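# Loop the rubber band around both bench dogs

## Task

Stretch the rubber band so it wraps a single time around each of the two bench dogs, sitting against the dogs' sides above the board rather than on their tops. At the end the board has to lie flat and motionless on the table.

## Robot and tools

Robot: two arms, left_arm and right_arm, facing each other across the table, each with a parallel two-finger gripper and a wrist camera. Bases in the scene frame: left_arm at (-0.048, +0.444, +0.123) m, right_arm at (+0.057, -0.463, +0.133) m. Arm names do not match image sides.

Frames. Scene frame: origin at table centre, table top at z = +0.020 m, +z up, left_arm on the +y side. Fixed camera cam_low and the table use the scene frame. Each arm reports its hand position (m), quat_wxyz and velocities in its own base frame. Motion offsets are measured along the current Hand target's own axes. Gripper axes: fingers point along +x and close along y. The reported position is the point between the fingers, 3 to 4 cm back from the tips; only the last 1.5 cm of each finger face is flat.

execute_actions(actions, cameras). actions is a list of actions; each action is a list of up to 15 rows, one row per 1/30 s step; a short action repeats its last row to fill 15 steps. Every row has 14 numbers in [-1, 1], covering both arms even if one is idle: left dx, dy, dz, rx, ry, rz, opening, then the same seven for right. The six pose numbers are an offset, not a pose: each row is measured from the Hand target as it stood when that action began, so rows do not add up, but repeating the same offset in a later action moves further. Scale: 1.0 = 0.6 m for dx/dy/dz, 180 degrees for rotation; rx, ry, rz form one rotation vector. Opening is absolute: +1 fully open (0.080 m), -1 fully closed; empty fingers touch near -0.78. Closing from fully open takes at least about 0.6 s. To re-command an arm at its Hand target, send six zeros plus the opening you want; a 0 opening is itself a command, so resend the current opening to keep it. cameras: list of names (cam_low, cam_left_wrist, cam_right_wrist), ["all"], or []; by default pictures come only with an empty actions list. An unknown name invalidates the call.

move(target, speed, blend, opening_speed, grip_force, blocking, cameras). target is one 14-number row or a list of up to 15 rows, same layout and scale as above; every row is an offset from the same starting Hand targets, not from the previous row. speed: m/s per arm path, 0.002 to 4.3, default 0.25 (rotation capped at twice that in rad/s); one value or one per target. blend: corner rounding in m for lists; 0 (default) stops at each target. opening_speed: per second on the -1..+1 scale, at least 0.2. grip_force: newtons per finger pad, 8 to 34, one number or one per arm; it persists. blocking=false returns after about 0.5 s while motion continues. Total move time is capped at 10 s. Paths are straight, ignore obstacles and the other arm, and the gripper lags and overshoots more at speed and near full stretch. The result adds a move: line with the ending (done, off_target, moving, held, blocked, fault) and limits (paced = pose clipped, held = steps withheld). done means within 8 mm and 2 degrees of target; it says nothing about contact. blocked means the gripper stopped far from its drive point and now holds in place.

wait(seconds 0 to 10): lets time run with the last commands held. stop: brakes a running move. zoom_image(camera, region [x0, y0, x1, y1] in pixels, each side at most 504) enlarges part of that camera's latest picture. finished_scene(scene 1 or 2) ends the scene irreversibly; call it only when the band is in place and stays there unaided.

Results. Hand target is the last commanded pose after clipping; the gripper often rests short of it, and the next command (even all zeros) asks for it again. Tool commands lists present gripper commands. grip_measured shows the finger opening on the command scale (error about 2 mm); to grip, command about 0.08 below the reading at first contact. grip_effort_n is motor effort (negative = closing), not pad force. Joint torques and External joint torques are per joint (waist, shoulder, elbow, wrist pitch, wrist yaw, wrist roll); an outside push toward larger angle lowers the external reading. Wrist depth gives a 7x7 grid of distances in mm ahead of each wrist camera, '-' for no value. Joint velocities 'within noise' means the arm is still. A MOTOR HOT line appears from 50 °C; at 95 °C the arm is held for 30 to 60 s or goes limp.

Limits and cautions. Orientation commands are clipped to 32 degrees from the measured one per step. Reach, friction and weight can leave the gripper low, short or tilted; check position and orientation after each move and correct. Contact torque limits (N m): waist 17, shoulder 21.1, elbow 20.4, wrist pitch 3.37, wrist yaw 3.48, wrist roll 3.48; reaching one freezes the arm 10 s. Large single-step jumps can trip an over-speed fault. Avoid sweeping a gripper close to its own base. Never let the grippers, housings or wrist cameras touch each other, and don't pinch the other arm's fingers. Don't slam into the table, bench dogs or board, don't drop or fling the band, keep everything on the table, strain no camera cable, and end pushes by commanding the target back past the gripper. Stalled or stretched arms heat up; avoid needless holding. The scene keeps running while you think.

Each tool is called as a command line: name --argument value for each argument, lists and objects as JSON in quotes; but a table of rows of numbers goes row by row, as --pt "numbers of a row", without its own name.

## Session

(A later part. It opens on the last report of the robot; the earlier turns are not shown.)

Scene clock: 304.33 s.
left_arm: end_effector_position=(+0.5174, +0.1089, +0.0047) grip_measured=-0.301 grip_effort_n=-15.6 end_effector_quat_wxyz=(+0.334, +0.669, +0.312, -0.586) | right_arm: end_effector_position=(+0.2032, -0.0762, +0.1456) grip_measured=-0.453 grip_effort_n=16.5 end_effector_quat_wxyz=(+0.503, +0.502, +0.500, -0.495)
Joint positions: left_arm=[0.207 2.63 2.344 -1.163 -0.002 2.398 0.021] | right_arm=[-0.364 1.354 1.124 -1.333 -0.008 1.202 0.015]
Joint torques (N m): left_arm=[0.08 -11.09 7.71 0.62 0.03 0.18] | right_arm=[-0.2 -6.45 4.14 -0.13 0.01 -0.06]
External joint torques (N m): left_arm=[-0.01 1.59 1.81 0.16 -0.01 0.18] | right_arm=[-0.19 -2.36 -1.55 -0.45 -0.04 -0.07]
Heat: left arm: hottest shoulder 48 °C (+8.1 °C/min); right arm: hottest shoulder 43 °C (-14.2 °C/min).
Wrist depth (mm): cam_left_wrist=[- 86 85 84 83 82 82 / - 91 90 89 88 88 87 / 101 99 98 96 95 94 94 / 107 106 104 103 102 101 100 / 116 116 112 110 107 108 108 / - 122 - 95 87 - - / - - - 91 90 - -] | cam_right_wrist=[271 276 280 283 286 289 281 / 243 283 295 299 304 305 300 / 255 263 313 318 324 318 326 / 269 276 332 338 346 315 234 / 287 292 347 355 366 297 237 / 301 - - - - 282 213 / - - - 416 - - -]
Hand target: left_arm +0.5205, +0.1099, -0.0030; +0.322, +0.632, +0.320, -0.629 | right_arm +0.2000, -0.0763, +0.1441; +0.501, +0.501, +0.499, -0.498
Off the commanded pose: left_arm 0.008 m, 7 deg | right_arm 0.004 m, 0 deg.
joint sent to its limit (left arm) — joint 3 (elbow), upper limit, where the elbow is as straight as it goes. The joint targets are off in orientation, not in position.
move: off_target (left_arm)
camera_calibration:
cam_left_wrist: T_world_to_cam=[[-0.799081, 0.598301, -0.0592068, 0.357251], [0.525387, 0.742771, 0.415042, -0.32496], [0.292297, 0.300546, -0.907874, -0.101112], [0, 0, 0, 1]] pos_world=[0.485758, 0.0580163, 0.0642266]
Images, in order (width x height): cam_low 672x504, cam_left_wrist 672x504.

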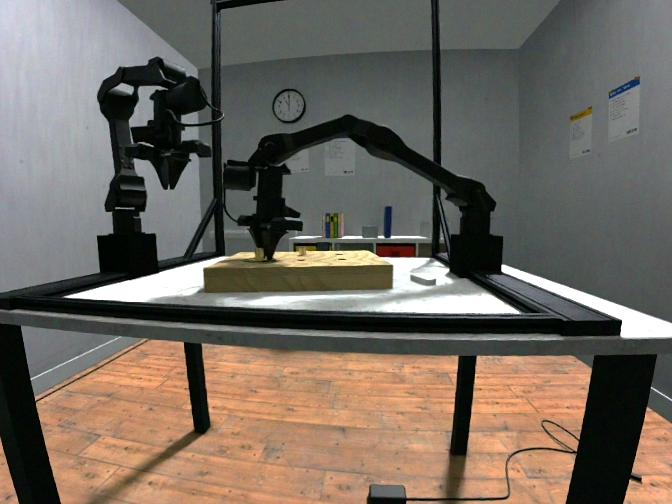

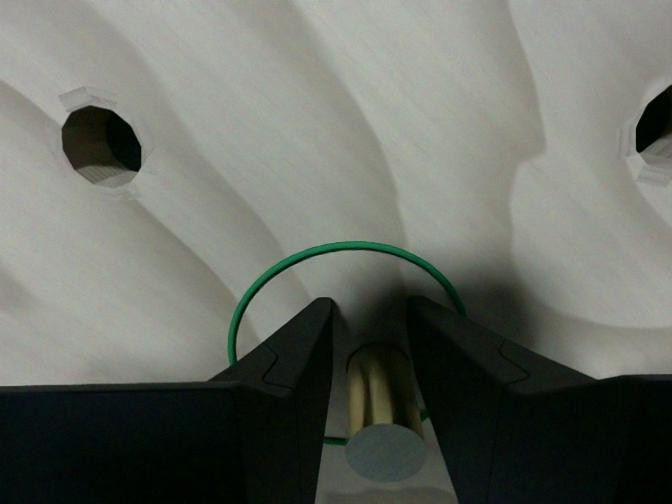

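move --target '[0.012,0.0,0.003,0,0,0,-0.305,0,0,0,0,0,0,-0.45]' --cameras '["cam_left_wrist","cam_low"]' --speed 0.04

zoom_image --camera "cam_low" --region '[220, 235, 300, 275]'

Scene clock: 308.00 s.
left_arm: end_effector_position=(+0.5173, +0.1089, +0.0028) grip_measured=-0.301 grip_effort_n=-15.1 end_effector_quat_wxyz=(+0.333, +0.668, +0.312, -0.587) | right_arm: end_effector_position=(+0.2032, -0.0762, +0.1456) grip_measured=-0.453 grip_effort_n=16.5 end_effector_quat_wxyz=(+0.503, +0.502, +0.500, -0.495)
Joint positions: left_arm=[0.207 2.634 2.345 -1.163 -0.002 2.398 0.021] | right_arm=[-0.364 1.354 1.124 -1.333 -0.008 1.202 0.015]
Joint torques (N m): left_arm=[-0.05 -10.07 7.64 0.63 0.01 0.07] | right_arm=[-0.24 -6.32 4.11 -0.13 0.03 -0.09]
External joint torques (N m): left_arm=[-0.05 2.67 1.71 0.17 -0.03 0.07] | right_arm=[-0.27 -2.28 -1.59 -0.47 0 -0.08]
Heat: left arm: hottest shoulder 49 °C (+9.0 °C/min); right arm: hottest shoulder 42 °C (-15.0 °C/min).
Wrist depth (mm): cam_left_wrist=[- 85 84 84 83 82 81 / - 91 90 89 88 87 86 / 100 99 97 96 95 93 93 / 106 105 104 103 101 101 99 / 116 115 112 109 106 107 107 / - 121 - 95 87 - - / - - - 90 90 - -] | cam_right_wrist=[272 278 281 284 285 290 277 / 244 284 295 299 307 302 299 / 255 263 311 318 322 315 320 / 269 276 331 339 344 348 255 / 289 293 351 356 362 - 231 / 301 - - - - - 213 / - - - - - - -]
Hand target: left_arm +0.5195, +0.1084, -0.0101; +0.322, +0.632, +0.320, -0.629 | right_arm +0.2000, -0.0763, +0.1441; +0.501, +0.501, +0.499, -0.498
Off the commanded pose: left_arm 0.013 m, 7 deg | right_arm 0.004 m, 0 deg.
joint sent to its limit (left arm) — joint 3 (elbow), upper limit, where the elbow is as straight as it goes. The joint targets are off in orientation, not in position.
move: off_target (left_arm)
camera_calibration:
cam_left_wrist: T_world_to_cam=[[-0.799277, 0.598231, -0.0572398, 0.357203], [0.526587, 0.74307, 0.412982, -0.324742], [0.289592, 0.299945, -0.908939, -0.101358], [0, 0, 0, 1]] pos_world=[0.485861, 0.0580171, 0.0624307]
Images, in order (width x height): cam_low 672x504, cam_left_wrist 672x504.

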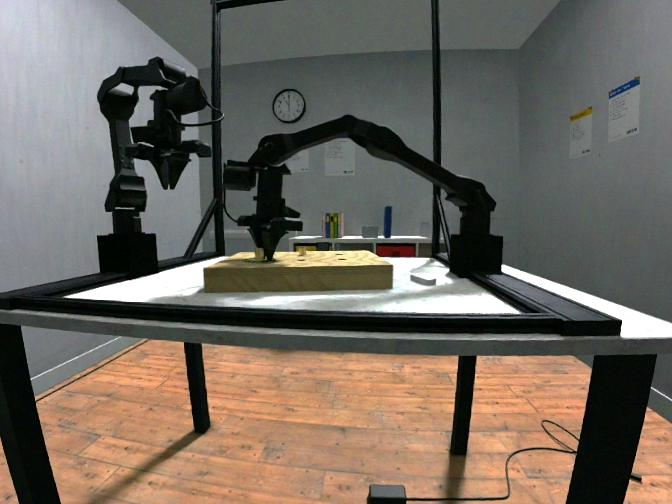

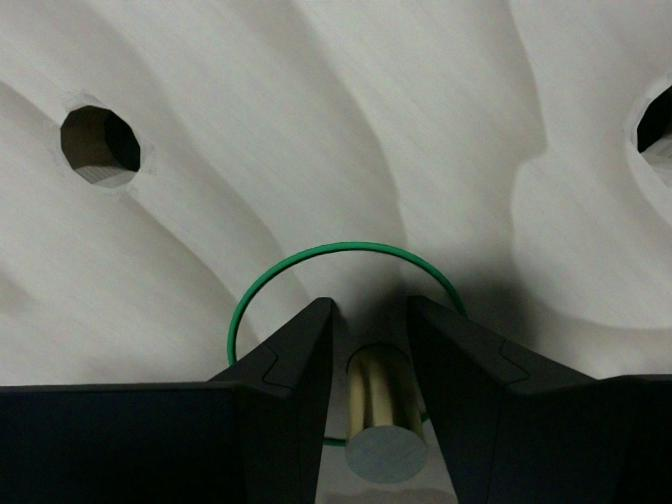

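Scaled by 6.300 from the camera's 672x504 image, which has a finer 960x720 frame.

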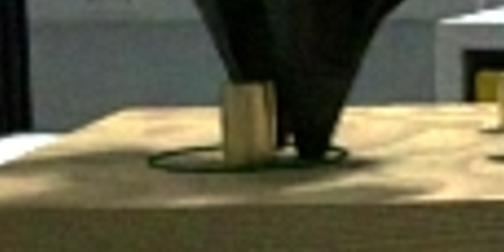

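move --pt "0 0 0 0 0 0 -0.05 0 0 0 0 0 0 -0.45" --pt "-0.003 0.0 0.067 0 0 0 -0.05 0 0 0 0 0 0 -0.45" --cameras '["cam_left_wrist","cam_low"]' --speed 0.05

zoom_image --camera "cam_low" --region '[220, 235, 320, 275]'

Scene clock: 315.77 s.
left_arm: end_effector_position=(+0.4980, +0.0845, +0.0004) grip_measured=-0.053 grip_effort_n=16.5 end_effector_quat_wxyz=(+0.320, +0.639, +0.324, -0.620) | right_arm: end_effector_position=(+0.2032, -0.0762, +0.1456) grip_measured=-0.453 grip_effort_n=17.0 end_effector_quat_wxyz=(+0.503, +0.502, +0.500, -0.495)
Joint positions: left_arm=[0.164 2.617 2.308 -1.239 -0.014 2.36 0.033] | right_arm=[-0.364 1.354 1.124 -1.333 -0.008 1.202 0.015]
Joint torques (N m): left_arm=[-1.04 -12.49 3.93 0.42 0.49 -0.19] | right_arm=[-0.26 -6.45 4.16 -0.15 0.02 -0.08]
External joint torques (N m): left_arm=[-1.07 -0.08 -1.77 0.14 0.46 -0.19] | right_arm=[-0.25 -2.42 -1.5 -0.47 -0.01 -0.08]
Heat: left arm: hottest shoulder 50 °C (+9.0 °C/min); right arm: hottest shoulder 41 °C (-15.1 °C/min). Fold the left arm in close to its base, or ease its load, before you think long.
Wrist depth (mm): cam_left_wrist=[- 86 87 87 87 88 88 / - 91 91 92 93 93 93 / 96 96 98 98 98 99 99 / 108 104 103 104 104 106 109 / 111 110 109 110 109 111 113 / - - 64 119 118 68 - / - - - 119 128 70 -] | cam_right_wrist=[272 276 279 284 288 288 279 / 245 282 295 300 306 305 298 / 255 264 312 322 323 316 337 / 270 278 330 338 344 288 285 / 289 293 348 354 362 281 232 / 305 - - - - 265 222 / - - - - - - -]
Hand target: left_arm +0.4958, +0.0760, -0.0084; +0.322, +0.632, +0.320, -0.629 | right_arm +0.2000, -0.0763, +0.1441; +0.501, +0.501, +0.499, -0.498
Off the commanded pose: left_arm 0.012 m, 1 deg | right_arm 0.004 m, 0 deg.
MOTOR HOT: joint 2 (shoulder) of the left arm reports 50 °C; the controller stops that arm at 95 °C. To cool a motor, set the load down, stop pushing, or move to a pose that needs little force.
move: off_target (left_arm)
camera_calibration:
cam_left_wrist: T_world_to_cam=[[-0.798977, 0.601185, 0.0145867, 0.355837], [0.566359, 0.744096, 0.354343, -0.315355], [0.202172, 0.291373, -0.935002, -0.0463343], [0, 0, 0, 1]] pos_world=[0.472277, 0.0342311, 0.0632308]
Images, in order (width x height): cam_low 672x504, cam_left_wrist 672x504.

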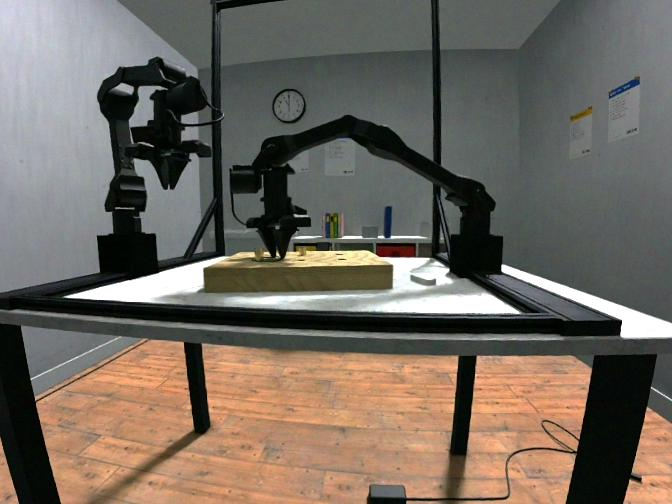

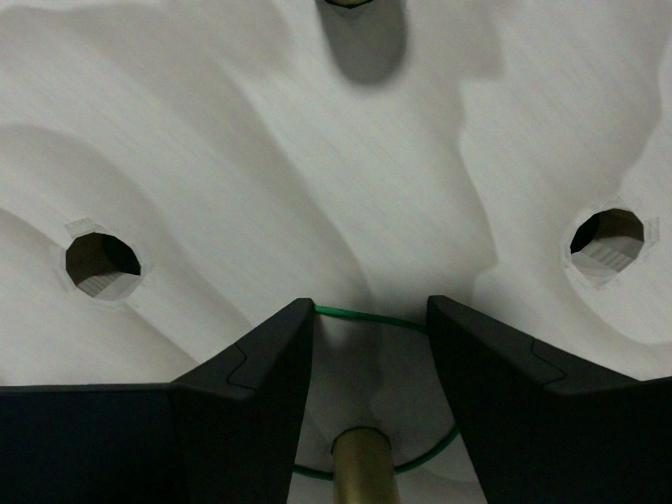

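Scaled by 5.040 from the camera's 672x504 image, which has a finer 960x720 frame.

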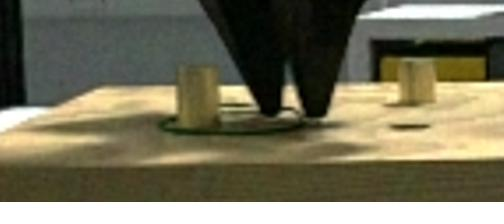

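move --pt "-0.03 0 0 0 0 0 -0.05 0 0 0 0 0 0 -0.45" --pt "-0.03 0.003 -0.035 0 0 0.011 -0.05 0 0 0 0 0 0 -0.45" --pt "-0.012 0.003 -0.035 0 0 0.011 -0.05 0 0 0 0 0 0 -0.45" --cameras '["cam_left_wrist","cam_low"]' --speed 0.08

zoom_image --camera "cam_low" --region '[220, 235, 320, 275]'

Scene clock: 336.10 s.
left_arm: end_effector_position=(+0.5063, +0.0924, +0.0059) grip_measured=-0.053 grip_effort_n=16.0 end_effector_quat_wxyz=(+0.337, +0.647, +0.311, -0.610) | right_arm: end_effector_position=(+0.2032, -0.0762, +0.1456) grip_measured=-0.453 grip_effort_n=16.5 end_effector_quat_wxyz=(+0.503, +0.502, +0.500, -0.495)
Joint positions: left_arm=[0.186 2.625 2.344 -1.23 0.02 2.375 0.033] | right_arm=[-0.364 1.354 1.124 -1.333 -0.008 1.202 0.015]
Joint torques (N m): left_arm=[-0.04 -11.05 7.68 0.52 0.16 0.15] | right_arm=[-0.26 -6.43 4.14 -0.16 0.03 -0.08]
External joint torques (N m): left_arm=[0.05 1.51 1.87 0.16 0.1 0.16] | right_arm=[-0.28 -2.36 -1.52 -0.47 -0.01 -0.08]
Motor temperatures (°C): left_arm=[23 57 31 26 29 24] | right_arm=[22 40 29 24 26 29]
Heat: left arm: hottest shoulder 57 °C (+12.2 °C/min); right arm: hottest shoulder 40 °C (-8.1 °C/min). Fold the left arm in close to its base, or ease its load, before you think long.
Wrist depth (mm): cam_left_wrist=[- 90 89 90 89 88 88 / 95 95 94 94 94 93 93 / 101 101 100 100 99 99 99 / 108 110 107 107 106 105 106 / 115 115 113 112 110 110 111 / - - 64 120 119 68 - / - - - 128 127 70 -] | cam_right_wrist=[271 277 280 283 289 292 272 / 245 274 294 300 306 307 307 / 255 263 313 318 - 315 - / 269 278 332 336 343 318 286 / 289 294 347 355 364 313 233 / 304 - - - - 263 223 / - - - 417 - - -]
Hand target: left_arm +0.5096, +0.0919, -0.0011; +0.333, +0.637, +0.309, -0.623 | right_arm +0.2000, -0.0763, +0.1441; +0.501, +0.501, +0.499, -0.498
Off the commanded pose: left_arm 0.008 m, 2 deg | right_arm 0.004 m, 0 deg.
MOTOR HOT: still on. Joint 2 (shoulder) of the left arm reports 57 °C.
joint sent to its limit (left arm) — joint 3 (elbow), upper limit, where the elbow is as straight as it goes. The joint targets still meet the commanded pose.
move: done
camera_calibration:
cam_left_wrist: T_world_to_cam=[[-0.801985, 0.596324, -0.0349044, 0.359824], [0.546981, 0.756596, 0.358294, -0.319264], [0.240068, 0.268254, -0.932956, -0.0621749], [0, 0, 0, 1]] pos_world=[0.478131, 0.0436612, 0.0689434]
Images, in order (width x height): cam_low 672x504, cam_left_wrist 672x504.

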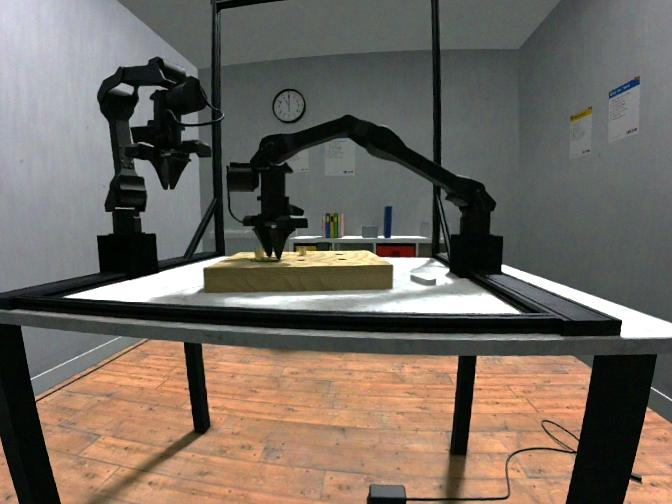

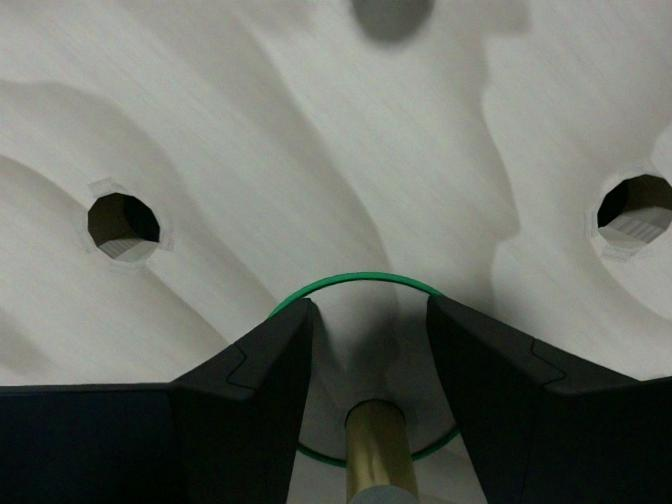

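Scaled by 5.040 from the camera's 672x504 image, which has a finer 960x720 frame.

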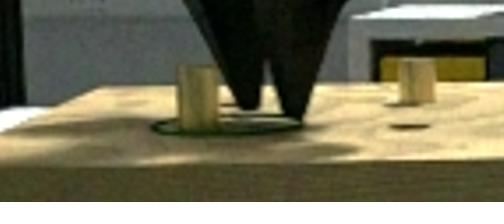

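move --pt "-0.005 0 -0.028 0 0 0 -0.08 0 0 0 0 0 0 -0.45" --pt "0.018 0 -0.028 0 0 0 -0.08 0 0 0 0 0 0 -0.45" --cameras '["cam_left_wrist","cam_low"]' --speed 0.06

zoom_image --camera "cam_low" --region '[220, 235, 320, 275]'

Scene clock: 342.83 s.
left_arm: end_effector_position=(+0.5168, +0.1063, +0.0028) grip_measured=-0.076 grip_effort_n=-15.1 end_effector_quat_wxyz=(+0.342, +0.664, +0.306, -0.590) | right_arm: end_effector_position=(+0.2032, -0.0762, +0.1456) grip_measured=-0.453 grip_effort_n=16.5 end_effector_quat_wxyz=(+0.503, +0.502, +0.500, -0.495)
Joint positions: left_arm=[0.209 2.635 2.347 -1.169 0.021 2.395 0.032] | right_arm=[-0.364 1.354 1.124 -1.333 -0.008 1.202 0.015]
Joint torques (N m): left_arm=[-0.05 -9.81 7.44 1.04 0.18 0.13] | right_arm=[-0.2 -6.45 4.05 -0.12 0.01 -0.09]
External joint torques (N m): left_arm=[-0.07 2.89 1.53 0.59 0.13 0.14] | right_arm=[-0.2 -2.41 -1.61 -0.44 -0.03 -0.09]
Motor temperatures (°C): left_arm=[23 56 32 26 29 24] | right_arm=[22 40 29 24 26 29]
Heat: left arm: hottest shoulder 56 °C (+10.0 °C/min); right arm: hottest shoulder 40 °C (-6.0 °C/min). Fold the left arm in close to its base, or ease its load, before you think long.
Wrist depth (mm): cam_left_wrist=[- 87 86 85 84 83 82 / 94 93 91 90 89 88 87 / 101 103 99 97 95 94 93 / 110 108 105 104 103 101 100 / 118 116 112 110 108 106 106 / - - 64 118 96 67 - / - - - 132 91 - -] | cam_right_wrist=[273 276 279 284 288 289 278 / 244 283 294 301 304 306 299 / 254 262 315 318 322 319 334 / 270 277 333 340 345 315 - / 289 293 347 356 365 - 232 / 303 - - - - - 222 / - - - 418 - - -]
Hand target: left_arm +0.5199, +0.1052, -0.0118; +0.333, +0.637, +0.309, -0.623 | right_arm +0.2000, -0.0763, +0.1441; +0.501, +0.501, +0.499, -0.498
Off the commanded pose: left_arm 0.015 m, 5 deg | right_arm 0.004 m, 0 deg.
MOTOR HOT: still on. Joint 2 (shoulder) of the left arm reports 56 °C.
joint sent to its limit (left arm) — joint 3 (elbow), upper limit, where the elbow is as straight as it goes. The joint targets are off in orientation, not in position.
move: off_target (left_arm)
camera_calibration:
cam_left_wrist: T_world_to_cam=[[-0.800628, 0.594913, -0.0712291, 0.359455], [0.524995, 0.753838, 0.395106, -0.322802], [0.288749, 0.278938, -0.91587, -0.0976877], [0, 0, 0, 1]] pos_world=[0.485466, 0.0567447, 0.0636752]
Images, in order (width x height): cam_low 672x504, cam_left_wrist 672x504.

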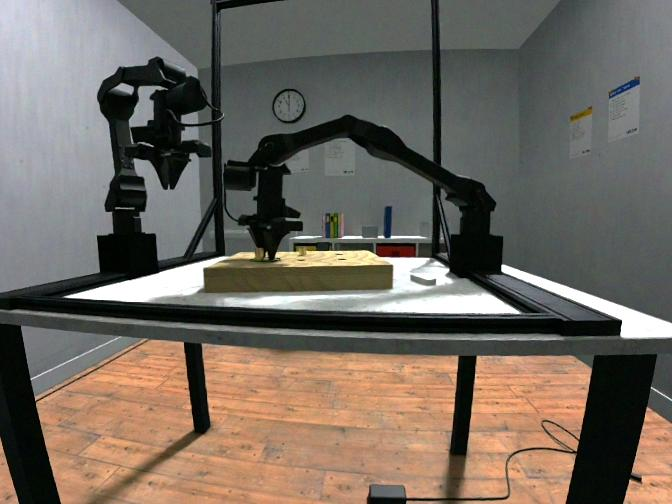

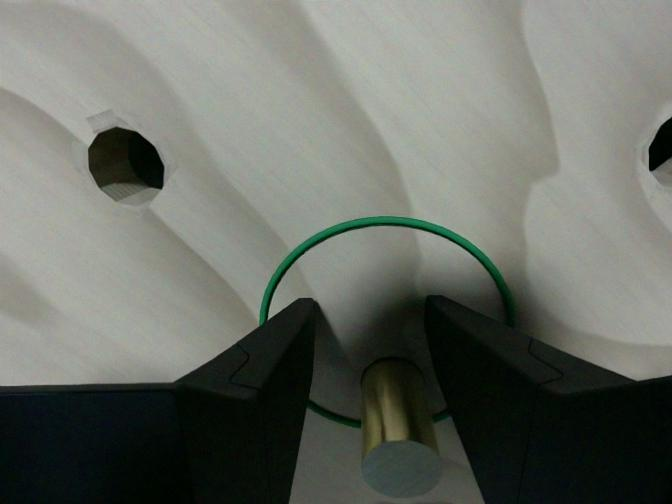

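Scaled by 5.040 from the camera's 672x504 image, which has a finer 960x720 frame.

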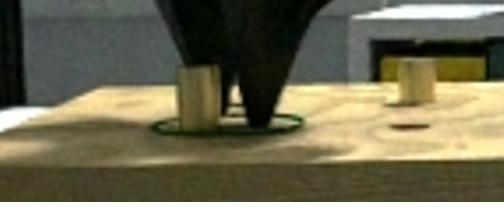

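move --pt "0.005 0 0.03 0 0 0 -0.08 0 0 0 0 0 0 -0.45" --pt "0.005 0 0.06 0 0 0 -0.08 0 0 0 0 0 0 -0.45" --cameras '["cam_left_wrist","cam_low"]' --speed 0.04 --blend '[0.005,0]'

zoom_image --camera "cam_low" --region '[220, 235, 320, 275]'

zoom_image --camera "cam_left_wrist" --region '[250, 240, 490, 420]'

Scene clock: 347.17 s.
left_arm: end_effector_position=(+0.5068, +0.0882, -0.0012) grip_measured=-0.077 grip_effort_n=-14.7 end_effector_quat_wxyz=(+0.334, +0.654, +0.311, -0.604) | right_arm: end_effector_position=(+0.2032, -0.0762, +0.1456) grip_measured=-0.453 grip_effort_n=16.5 end_effector_quat_wxyz=(+0.503, +0.502, +0.500, -0.495)
Joint positions: left_arm=[0.175 2.602 2.271 -1.163 0.01 2.369 0.032] | right_arm=[-0.364 1.354 1.124 -1.333 -0.008 1.202 0.015]
Joint torques (N m): left_arm=[-1.33 -12.07 2.99 -0.01 0.48 -0.25] | right_arm=[-0.22 -6.43 4.15 -0.12 0.01 -0.08]
External joint torques (N m): left_arm=[-1.32 0.55 -2.91 -0.41 0.43 -0.24] | right_arm=[-0.24 -2.42 -1.48 -0.43 -0.02 -0.08]
Motor temperatures (°C): left_arm=[23 56 32 26 29 24] | right_arm=[22 39 29 24 26 29]
Heat: left arm: hottest shoulder 56 °C (+9.1 °C/min); right arm: hottest shoulder 39 °C (-6.1 °C/min). Fold the left arm in close to its base, or ease its load, before you think long.
Wrist depth (mm): cam_left_wrist=[- 87 86 85 85 84 83 / 93 92 91 91 89 89 88 / 99 98 97 96 96 95 94 / 106 108 104 103 102 102 102 / 114 113 110 109 107 108 108 / - - 64 119 116 67 - / - - - 127 99 - -] | cam_right_wrist=[272 277 279 284 287 288 281 / 244 282 295 300 305 300 310 / 255 264 312 316 323 318 336 / 269 277 332 338 342 317 285 / 288 294 347 356 361 316 233 / 303 - - - - - 213 / - - - 418 - - -]
Hand target: left_arm +0.4987, +0.0761, -0.0152; +0.333, +0.637, +0.309, -0.623 | right_arm +0.2000, -0.0763, +0.1441; +0.501, +0.501, +0.499, -0.498
Off the commanded pose: left_arm 0.020 m, 3 deg | right_arm 0.004 m, 0 deg.
MOTOR HOT: still on. Joint 2 (shoulder) of the left arm reports 56 °C.
move: off_target (left_arm)
camera_calibration:
cam_left_wrist: T_world_to_cam=[[-0.798881, 0.600152, -0.0400797, 0.36059], [0.544603, 0.750006, 0.375365, -0.312012], [0.255336, 0.278044, -0.92601, -0.0764163], [0, 0, 0, 1]] pos_world=[0.477503, 0.0388494, 0.0608085]
Images, in order (width x height): cam_low 672x504, cam_left_wrist 672x504.

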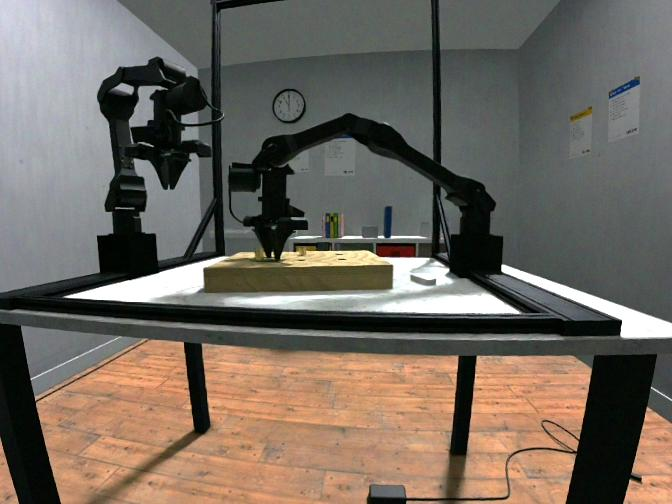

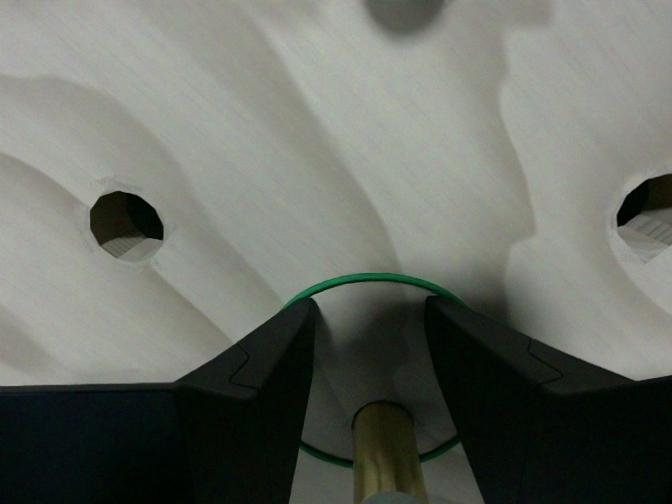

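Scaled by 5.040 from the camera's 672x504 image, which has a finer 960x720 frame.

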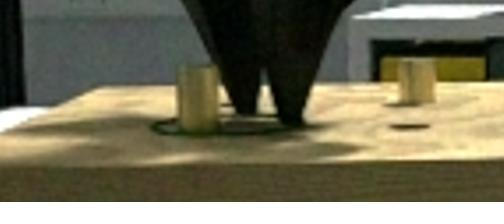

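Scaled by 2.100 from the camera's 672x504 image, which has a finer 960x720 frame.

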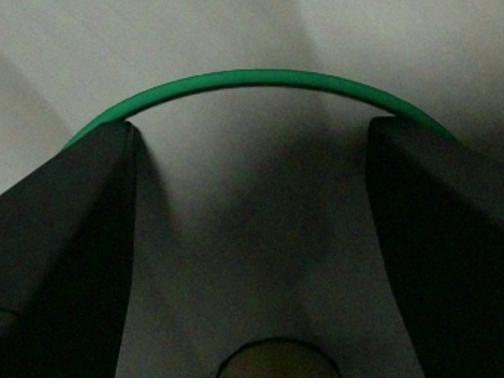

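move --target '[-0.004,0,0.02,0,0,0,-0.08,0,0,0,0,0,0,-0.45]' --cameras '["cam_left_wrist","cam_low"]' --speed 0.04

zoom_image --camera "cam_low" --region '[220, 235, 320, 275]'

zoom_image --camera "cam_left_wrist" --region '[250, 240, 490, 420]'

Scene clock: 350.73 s.
left_arm: end_effector_position=(+0.4951, +0.0780, -0.0006) grip_measured=-0.077 grip_effort_n=-14.2 end_effector_quat_wxyz=(+0.331, +0.646, +0.314, -0.611) | right_arm: end_effector_position=(+0.2032, -0.0762, +0.1456) grip_measured=-0.453 grip_effort_n=16.5 end_effector_quat_wxyz=(+0.503, +0.502, +0.500, -0.495)
Joint positions: left_arm=[0.158 2.55 2.177 -1.143 0.007 2.351 0.032] | right_arm=[-0.364 1.354 1.124 -1.333 -0.008 1.202 0.015]
Joint torques (N m): left_arm=[-1.44 -11.72 3.4 0.62 0.52 -0.19] | right_arm=[-0.31 -6.41 4.17 -0.16 -0.02 -0.08]
External joint torques (N m): left_arm=[-1.41 0.48 -2.35 0.28 0.47 -0.18] | right_arm=[-0.35 -2.35 -1.5 -0.47 -0.06 -0.08]
Motor temperatures (°C): left_arm=[23 57 31 26 29 24] | right_arm=[22 39 29 24 26 29]
Heat: left arm: hottest shoulder 57 °C (+10.0 °C/min); right arm: hottest shoulder 39 °C (-6.0 °C/min). Fold the left arm in close to its base, or ease its load, before you think long.
Wrist depth (mm): cam_left_wrist=[- 88 87 88 86 86 86 / 93 93 92 92 92 91 91 / 99 98 98 98 97 97 97 / 106 105 105 104 104 104 106 / 113 114 111 109 108 109 110 / - - 64 120 118 67 - / - - - 126 128 64 -] | cam_right_wrist=[272 277 280 284 290 290 282 / 245 283 296 299 305 302 301 / 255 263 313 320 323 320 334 / 270 276 333 338 343 323 259 / 289 293 350 356 363 - 232 / 303 - - - - - 212 / - - - 420 - - -]
Hand target: left_arm +0.4916, +0.0664, -0.0127; +0.333, +0.637, +0.309, -0.623 | right_arm +0.2000, -0.0763, +0.1441; +0.501, +0.501, +0.499, -0.498
Off the commanded pose: left_arm 0.017 m, 2 deg | right_arm 0.004 m, 0 deg.
MOTOR HOT: still on. Joint 2 (shoulder) of the left arm reports 57 °C.
move: off_target (left_arm)
camera_calibration:
cam_left_wrist: T_world_to_cam=[[-0.800608, 0.598727, -0.023492, 0.358319], [0.551489, 0.751638, 0.361802, -0.301764], [0.234278, 0.276706, -0.931959, -0.0595144], [0, 0, 0, 1]] pos_world=[0.467236, 0.0287504, 0.0621315]
Images, in order (width x height): cam_low 672x504, cam_left_wrist 672x504.

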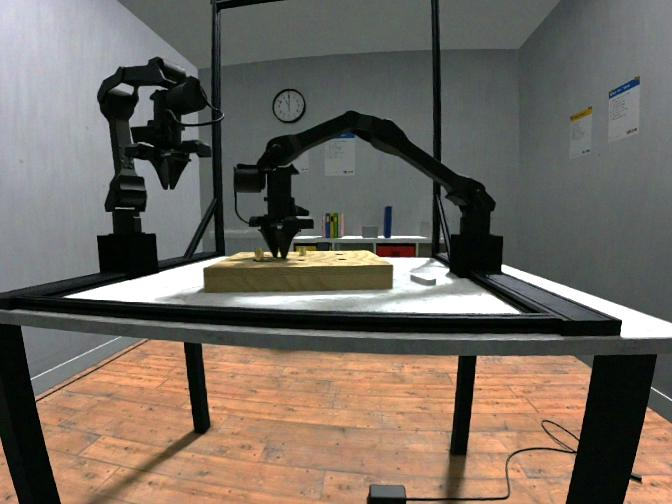

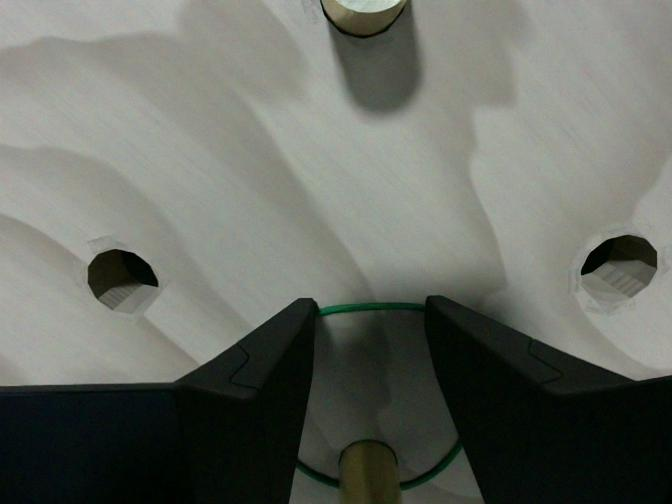

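Scaled by 5.040 from the camera's 672x504 image, which has a finer 960x720 frame.

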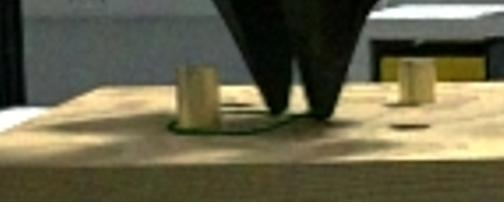

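Scaled by 2.100 from the camera's 672x504 image, which has a finer 960x720 frame.

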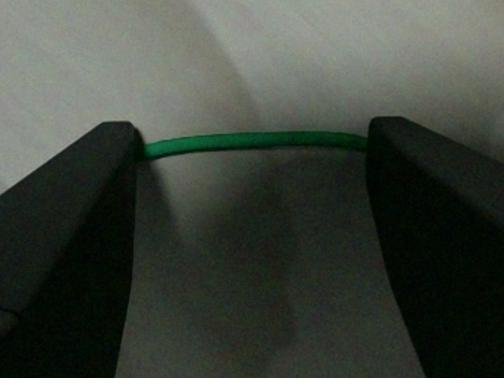

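move --pt "-0.07 0 -0.01 0 0 0 -0.08 0 0 0 0 0 0 -0.45" --pt "-0.25 -0.27 0.196 0 0 0 -0.08 0 0 0 0 0 0 -0.45" --cameras '["all"]' --speed '[0.06,0.2]' --blend '[0.01,0]'

zoom_image --camera "cam_low" --region '[220, 235, 320, 275]'

Scene clock: 362.03 s.
left_arm: end_effector_position=(+0.2895, +0.0712, +0.1313) grip_measured=-0.077 grip_effort_n=-14.7 end_effector_quat_wxyz=(+0.333, +0.637, +0.314, -0.620) | right_arm: end_effector_position=(+0.2032, -0.0762, +0.1456) grip_measured=-0.453 grip_effort_n=16.5 end_effector_quat_wxyz=(+0.503, +0.502, +0.500, -0.495)
Joint positions: left_arm=[0.252 1.648 1.339 -1.233 0.021 2.443 0.032] | right_arm=[-0.364 1.354 1.124 -1.333 -0.008 1.202 0.015]
Joint torques (N m): left_arm=[0.02 -8.01 4.66 -0.07 0.18 0.16] | right_arm=[-0.35 -6.39 4.22 -0.14 0.02 -0.09]
External joint torques (N m): left_arm=[0.05 -1.63 -1.12 -0.38 0.12 0.17] | right_arm=[-0.35 -2.34 -1.47 -0.47 -0.02 -0.09]
Motor temperatures (°C): left_arm=[24 59 31 26 29 24] | right_arm=[22 39 28 24 26 29]
Heat: left arm: hottest shoulder 59 °C (+11.2 °C/min); right arm: hottest shoulder 39 °C (-4.1 °C/min). Fold the left arm in close to its base, or ease its load, before you think long.
Wrist depth (mm): cam_left_wrist=[253 212 211 254 253 - 253 / 226 225 222 225 267 260 262 / 237 237 235 235 239 - 283 / 252 252 251 248 249 256 296 / 269 268 260 263 256 311 - / 283 - 64 284 85 67 - / - - - 380 - - -] | cam_right_wrist=[273 279 279 284 288 288 273 / 244 283 296 301 303 308 308 / 255 265 313 319 320 317 333 / 269 278 331 344 346 316 259 / 288 294 348 352 364 299 236 / 305 - - - - - 222 / - - - - - - -]
Hand target: left_arm +0.2866, +0.0697, +0.1306; +0.333, +0.637, +0.309, -0.623 | right_arm +0.2000, -0.0763, +0.1441; +0.501, +0.501, +0.499, -0.498
Off the commanded pose: left_arm 0.003 m, 1 deg | right_arm 0.004 m, 0 deg.
MOTOR HOT: still on. Joint 2 (shoulder) of the left arm reports 59 °C.
move: done
camera_calibration:
cam_left_wrist: T_world_to_cam=[[-0.801631, 0.597648, -0.014322, 0.200094], [0.558606, 0.757367, 0.338163, -0.230397], [0.212949, 0.263081, -0.940979, 0.121788], [0, 0, 0, 1]] pos_world=[0.263168, 0.0228696, 0.195378]
cam_right_wrist: T_world_to_cam=[[-0.999264, -0.0160152, 0.0348494, 0.200529], [-0.00207221, 0.929862, 0.367904, 0.045352], [-0.0382972, 0.367561, -0.929211, 0.256328], [0, 0, 0, 1]] pos_world=[0.210292, -0.133176, 0.214509]

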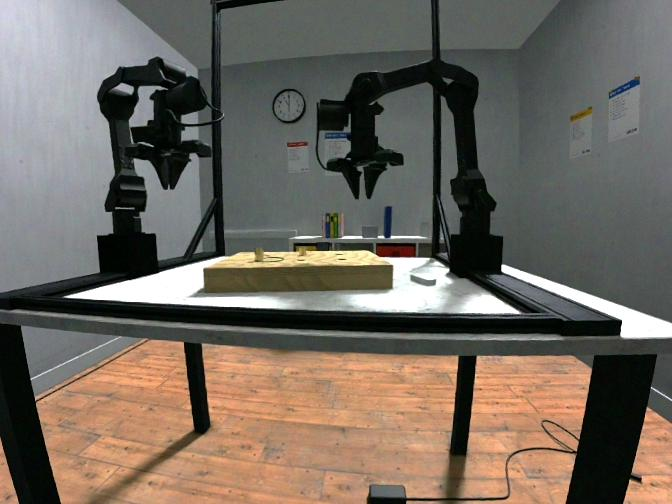

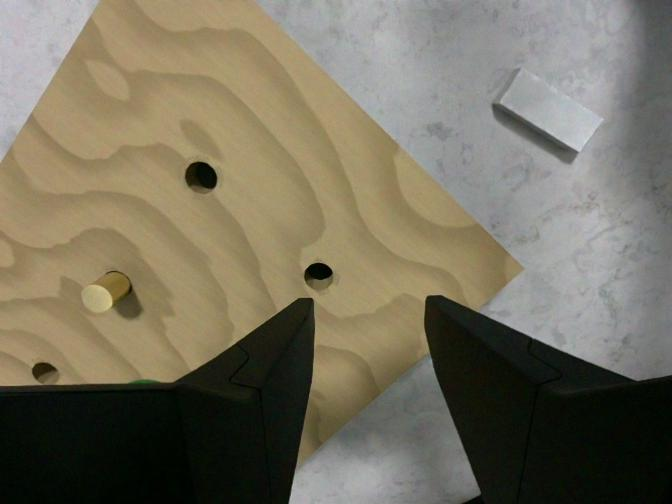

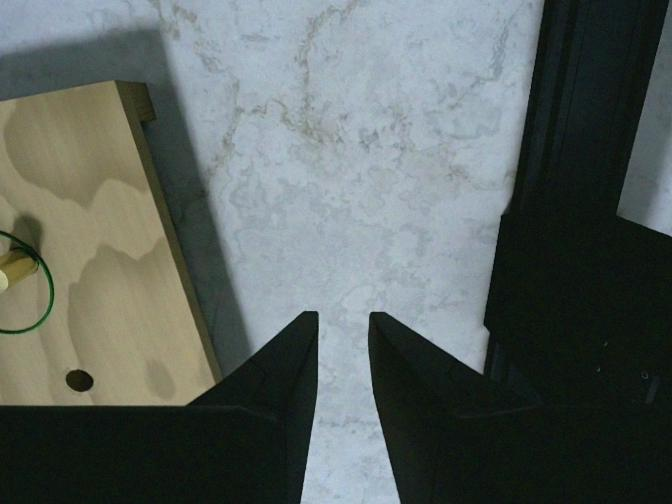

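Scaled by 5.040 from the camera's 672x504 image, which has a finer 960x720 frame.

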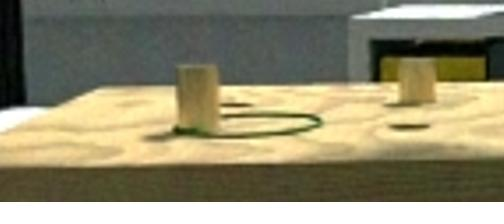

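move --target '[0,-0.14,0.1,0,0,0,-0.08,0.157,0.365,-0.133,-0.8127,-0.0254,0.0855,-0.1]' --cameras '["all"]' --speed 0.2

zoom_image --camera "cam_low" --region '[190, 190, 330, 295]'

Scene clock: 377.60 s.
left_arm: end_effector_position=(+0.1860, +0.0725, +0.1291) grip_measured=-0.077 grip_effort_n=-14.2 end_effector_quat_wxyz=(+0.332, +0.637, +0.314, -0.621) | right_arm: end_effector_position=(+0.4159, +0.0021, +0.0527) grip_measured=-0.103 grip_effort_n=17.0 end_effector_quat_wxyz=(+0.685, -0.301, +0.554, +0.365)
Joint positions: left_arm=[0.39 1.271 0.997 -1.272 0.024 2.583 0.032] | right_arm=[-0.058 2.077 1.568 -0.951 -0.175 -1.035 0.03]
Joint torques (N m): left_arm=[0.06 -4.63 4.54 -0.09 0.16 0.15] | right_arm=[0.25 -9.57 7.08 0 -0.29 -0.17]
External joint torques (N m): left_arm=[0.05 -1.13 -1.21 -0.36 0.11 0.15] | right_arm=[0.28 -0.32 1.51 -0.47 -0.13 -0.17]
Motor temperatures (°C): left_arm=[23 53 30 26 29 24] | right_arm=[22 39 29 24 26 29]
Heat: left arm: hottest shoulder 53 °C (+2.0 °C/min); right arm: hottest shoulder 39 °C (-2.0 °C/min). Fold the left arm in close to its base, or ease its load, before you think long.
Wrist depth (mm): cam_left_wrist=[255 256 257 252 252 240 234 / 226 267 271 268 267 268 247 / 239 239 281 283 278 278 268 / 254 253 254 298 294 298 293 / 272 269 261 268 83 313 316 / 284 - 64 283 84 67 - / - - - 383 - - -] | cam_right_wrist=[163 162 163 161 163 162 163 / 166 167 167 167 167 167 167 / 171 171 172 171 171 171 171 / 175 176 175 176 176 177 176 / 180 181 178 179 178 181 181 / - - 73 183 85 70 185 / - - 189 191 - - -]
Hand target: left_arm +0.1835, +0.0707, +0.1272; +0.333, +0.637, +0.309, -0.623 | right_arm +0.4194, +0.0040, +0.0511; +0.684, -0.301, +0.551, +0.371
Off the commanded pose: left_arm 0.004 m, 1 deg | right_arm 0.004 m, 1 deg.
MOTOR HOT: still on. Joint 2 (shoulder) of the left arm reports 53 °C.
move: done
camera_calibration:
cam_left_wrist: T_world_to_cam=[[-0.800732, 0.598872, -0.0134537, 0.115892], [0.56, 0.756353, 0.338128, -0.172923], [0.212671, 0.263216, -0.941004, 0.14139], [0, 0, 0, 1]] pos_world=[0.159566, 0.0241702, 0.193077]
cam_right_wrist: T_world_to_cam=[[0.833354, -0.550282, 0.0520692, -0.344421], [-0.55063, -0.818256, 0.16512, 0.249672], [-0.0482568, -0.166274, -0.984898, 0.157553], [0, 0, 0, 1]] pos_world=[0.432104, 0.0409638, 0.131882]

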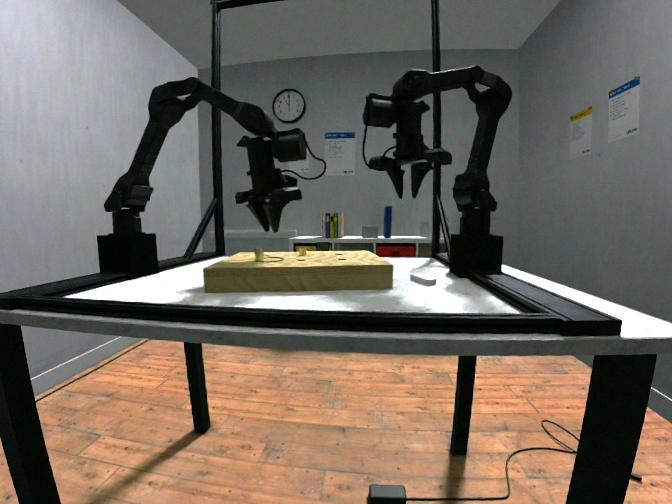

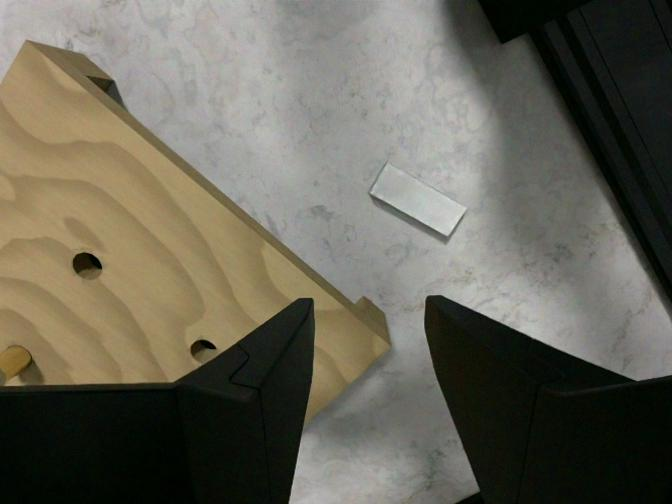

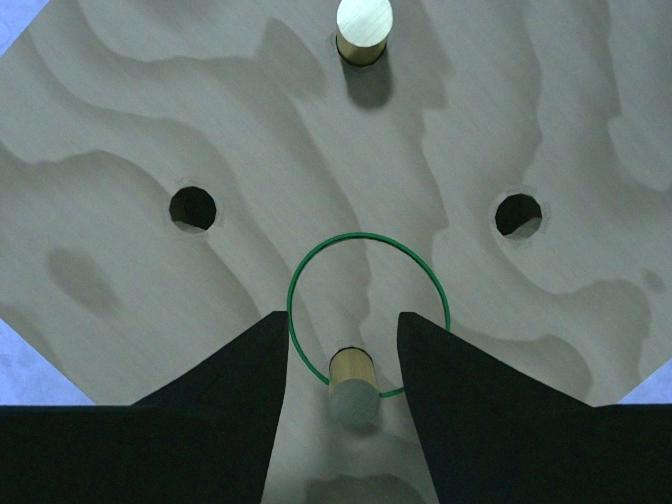

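Scaled by 3.600 from the camera's 672x504 image, which has a finer 960x720 frame.

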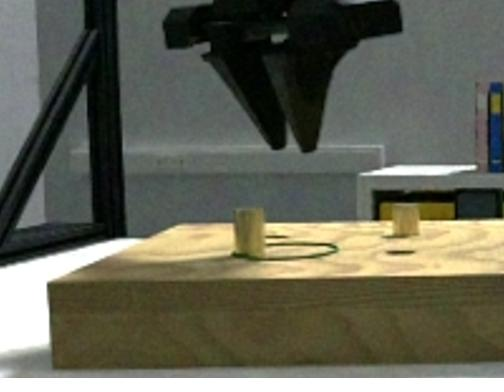

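move --target '[0,0,0,0,0,0,-0.08,0.0734,-0.009,-0.0156,0,0,-0.014,-0.1]' --cameras '["cam_right_wrist","cam_low"]' --speed 0.08

zoom_image --camera "cam_low" --region '[220, 235, 320, 275]'

Scene clock: 393.97 s.
left_arm: end_effector_position=(+0.1860, +0.0725, +0.1291) grip_measured=-0.077 grip_effort_n=-14.2 end_effector_quat_wxyz=(+0.332, +0.637, +0.314, -0.621) | right_arm: end_effector_position=(+0.4269, -0.0008, +0.0140) grip_measured=-0.103 grip_effort_n=16.5 end_effector_quat_wxyz=(+0.697, -0.316, +0.540, +0.351)
Joint positions: left_arm=[0.39 1.271 0.997 -1.272 0.024 2.583 0.032] | right_arm=[-0.057 2.127 1.479 -0.758 -0.158 -1.033 0.03]
Joint torques (N m): left_arm=[0.13 -4.72 4.63 -0.09 0.17 0.17] | right_arm=[0.37 -10.18 4.06 0.77 -0.08 0.15]
External joint torques (N m): left_arm=[0.13 -1.24 -1.12 -0.38 0.12 0.17] | right_arm=[0.3 -0.54 -1.51 0.18 0.08 0.14]
Motor temperatures (°C): left_arm=[23 47 29 26 28 24] | right_arm=[22 41 32 24 26 29]
Heat: left arm: hottest shoulder 47 °C (-10.0 °C/min); right arm: hottest shoulder 41 °C (+1.0 °C/min).
Wrist depth (mm): cam_left_wrist=[255 255 256 257 253 239 233 / 225 271 270 263 262 262 247 / 239 238 283 284 279 282 262 / 255 254 254 298 299 298 296 / 272 270 262 268 82 - 313 / 284 - 64 282 84 67 - / - - - - - - -] | cam_right_wrist=[123 124 125 126 128 130 131 / 125 126 128 129 131 133 134 / 128 129 131 133 134 136 138 / 132 133 134 136 137 140 141 / 134 135 136 139 140 143 145 / - - 73 142 85 65 148 / - - 85 115 86 - -]
Hand target: left_arm +0.1835, +0.0707, +0.1272; +0.333, +0.637, +0.309, -0.623 | right_arm +0.4242, +0.0011, +0.0061; +0.693, -0.313, +0.544, +0.356
Off the commanded pose: left_arm 0.004 m, 1 deg | right_arm 0.009 m, 1 deg.
MOTOR HOT: cleared for the motors of the left arm.
move: off_target (right_arm)
camera_calibration:
cam_right_wrist: T_world_to_cam=[[0.827568, -0.551211, 0.106293, -0.351419], [-0.561359, -0.813509, 0.151919, 0.264582], [0.00273139, -0.185392, -0.982661, 0.0977018], [0, 0, 0, 1]] pos_world=[0.439082, 0.0396474, 0.0931662]
Images, in order (width x height): cam_low 672x504, cam_right_wrist 672x504.

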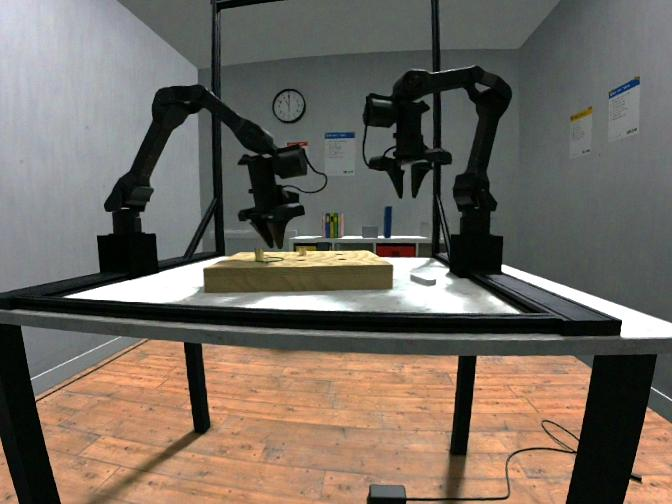

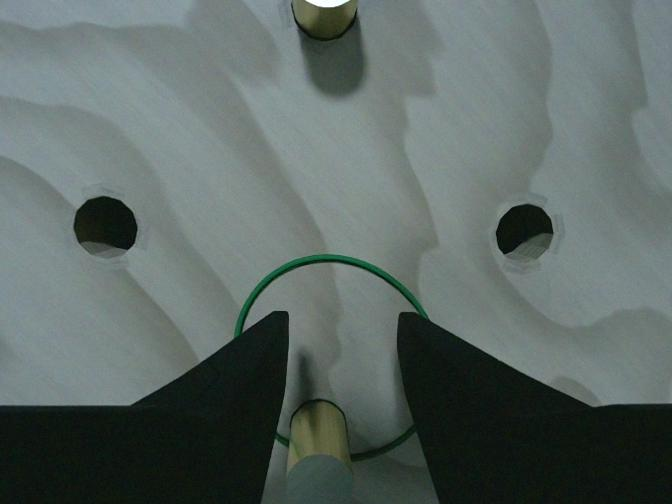

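Scaled by 5.040 from the camera's 672x504 image, which has a finer 960x720 frame.

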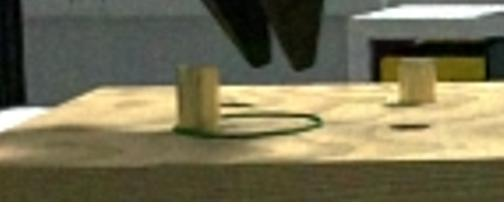

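move --pt "0 0 0 0 0 0 -0.08 0.02 0.0067 -0.004 0 0 0 -0.1" --pt "0 0 0 0 0 0 -0.08 0.036 0.0067 -0.007 0 0 0 -0.1" --cameras '["cam_right_wrist","cam_low"]' --speed 0.05

zoom_image --camera "cam_low" --region '[220, 235, 320, 275]'

Scene clock: 401.57 s.
left_arm: end_effector_position=(+0.1860, +0.0725, +0.1291) grip_measured=-0.077 grip_effort_n=-14.2 end_effector_quat_wxyz=(+0.332, +0.637, +0.314, -0.621) | right_arm: end_effector_position=(+0.4251, +0.0014, -0.0082) grip_measured=-0.103 grip_effort_n=16.5 end_effector_quat_wxyz=(+0.697, -0.316, +0.540, +0.351)
Joint positions: left_arm=[0.39 1.271 0.997 -1.272 0.024 2.583 0.032] | right_arm=[-0.052 2.157 1.429 -0.678 -0.158 -1.029 0.03]
Joint torques (N m): left_arm=[0.23 -4.7 4.65 -0.09 0.16 0.19] | right_arm=[0.33 -10.08 3.86 0.71 -0.09 0.17]
External joint torques (N m): left_arm=[0.23 -1.29 -1.09 -0.39 0.11 0.19] | right_arm=[0.31 -0.44 -1.53 0.12 0.06 0.17]
Heat: left arm: hottest shoulder 45 °C (-11.1 °C/min); right arm: hottest shoulder 42 °C (+2.0 °C/min).
Wrist depth (mm): cam_left_wrist=[255 256 256 255 253 234 234 / 225 269 269 267 265 273 247 / 239 238 285 286 276 278 262 / 254 252 254 289 303 309 295 / 271 269 261 267 99 - 316 / 284 - 64 283 84 67 - / - - - - - - -] | cam_right_wrist=[- 103 104 106 107 108 109 / 105 105 107 108 109 111 112 / - 108 109 111 112 113 115 / 121 111 112 113 115 117 119 / 112 113 114 116 116 120 121 / - - 73 119 86 70 124 / - - 86 118 122 - -]
Hand target: left_arm +0.1835, +0.0707, +0.1272; +0.333, +0.637, +0.309, -0.623 | right_arm +0.4220, +0.0032, -0.0159; +0.693, -0.313, +0.544, +0.356
Off the commanded pose: left_arm 0.004 m, 1 deg | right_arm 0.009 m, 1 deg.
move: off_target (right_arm)
camera_calibration:
cam_right_wrist: T_world_to_cam=[[0.82777, -0.550958, 0.106027, -0.346438], [-0.56106, -0.813836, 0.151271, 0.26866], [0.00294441, -0.184705, -0.98279, 0.0761865], [0, 0, 0, 1]] pos_world=[0.437281, 0.0418444, 0.0709666]
Images, in order (width x height): cam_low 672x504, cam_right_wrist 672x504.

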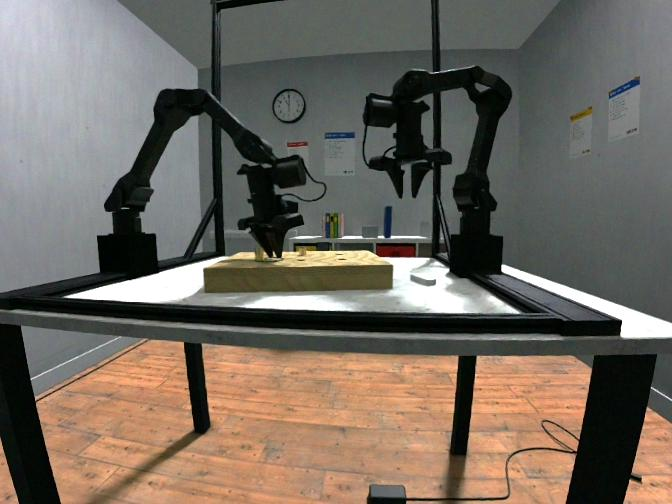

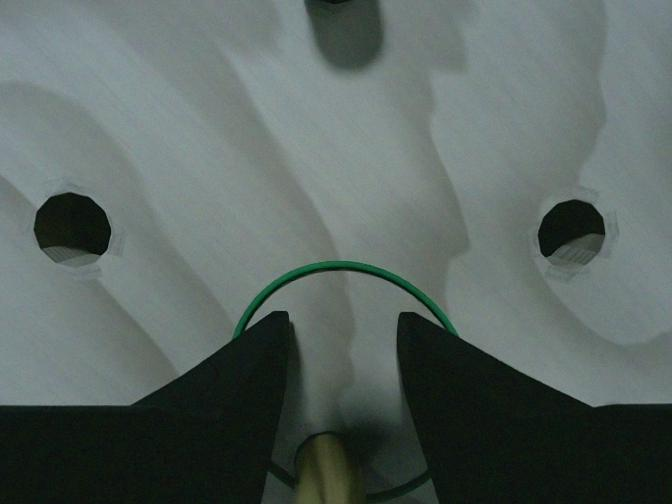

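Scaled by 5.040 from the camera's 672x504 image, which has a finer 960x720 frame.

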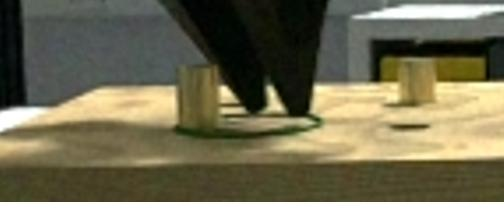

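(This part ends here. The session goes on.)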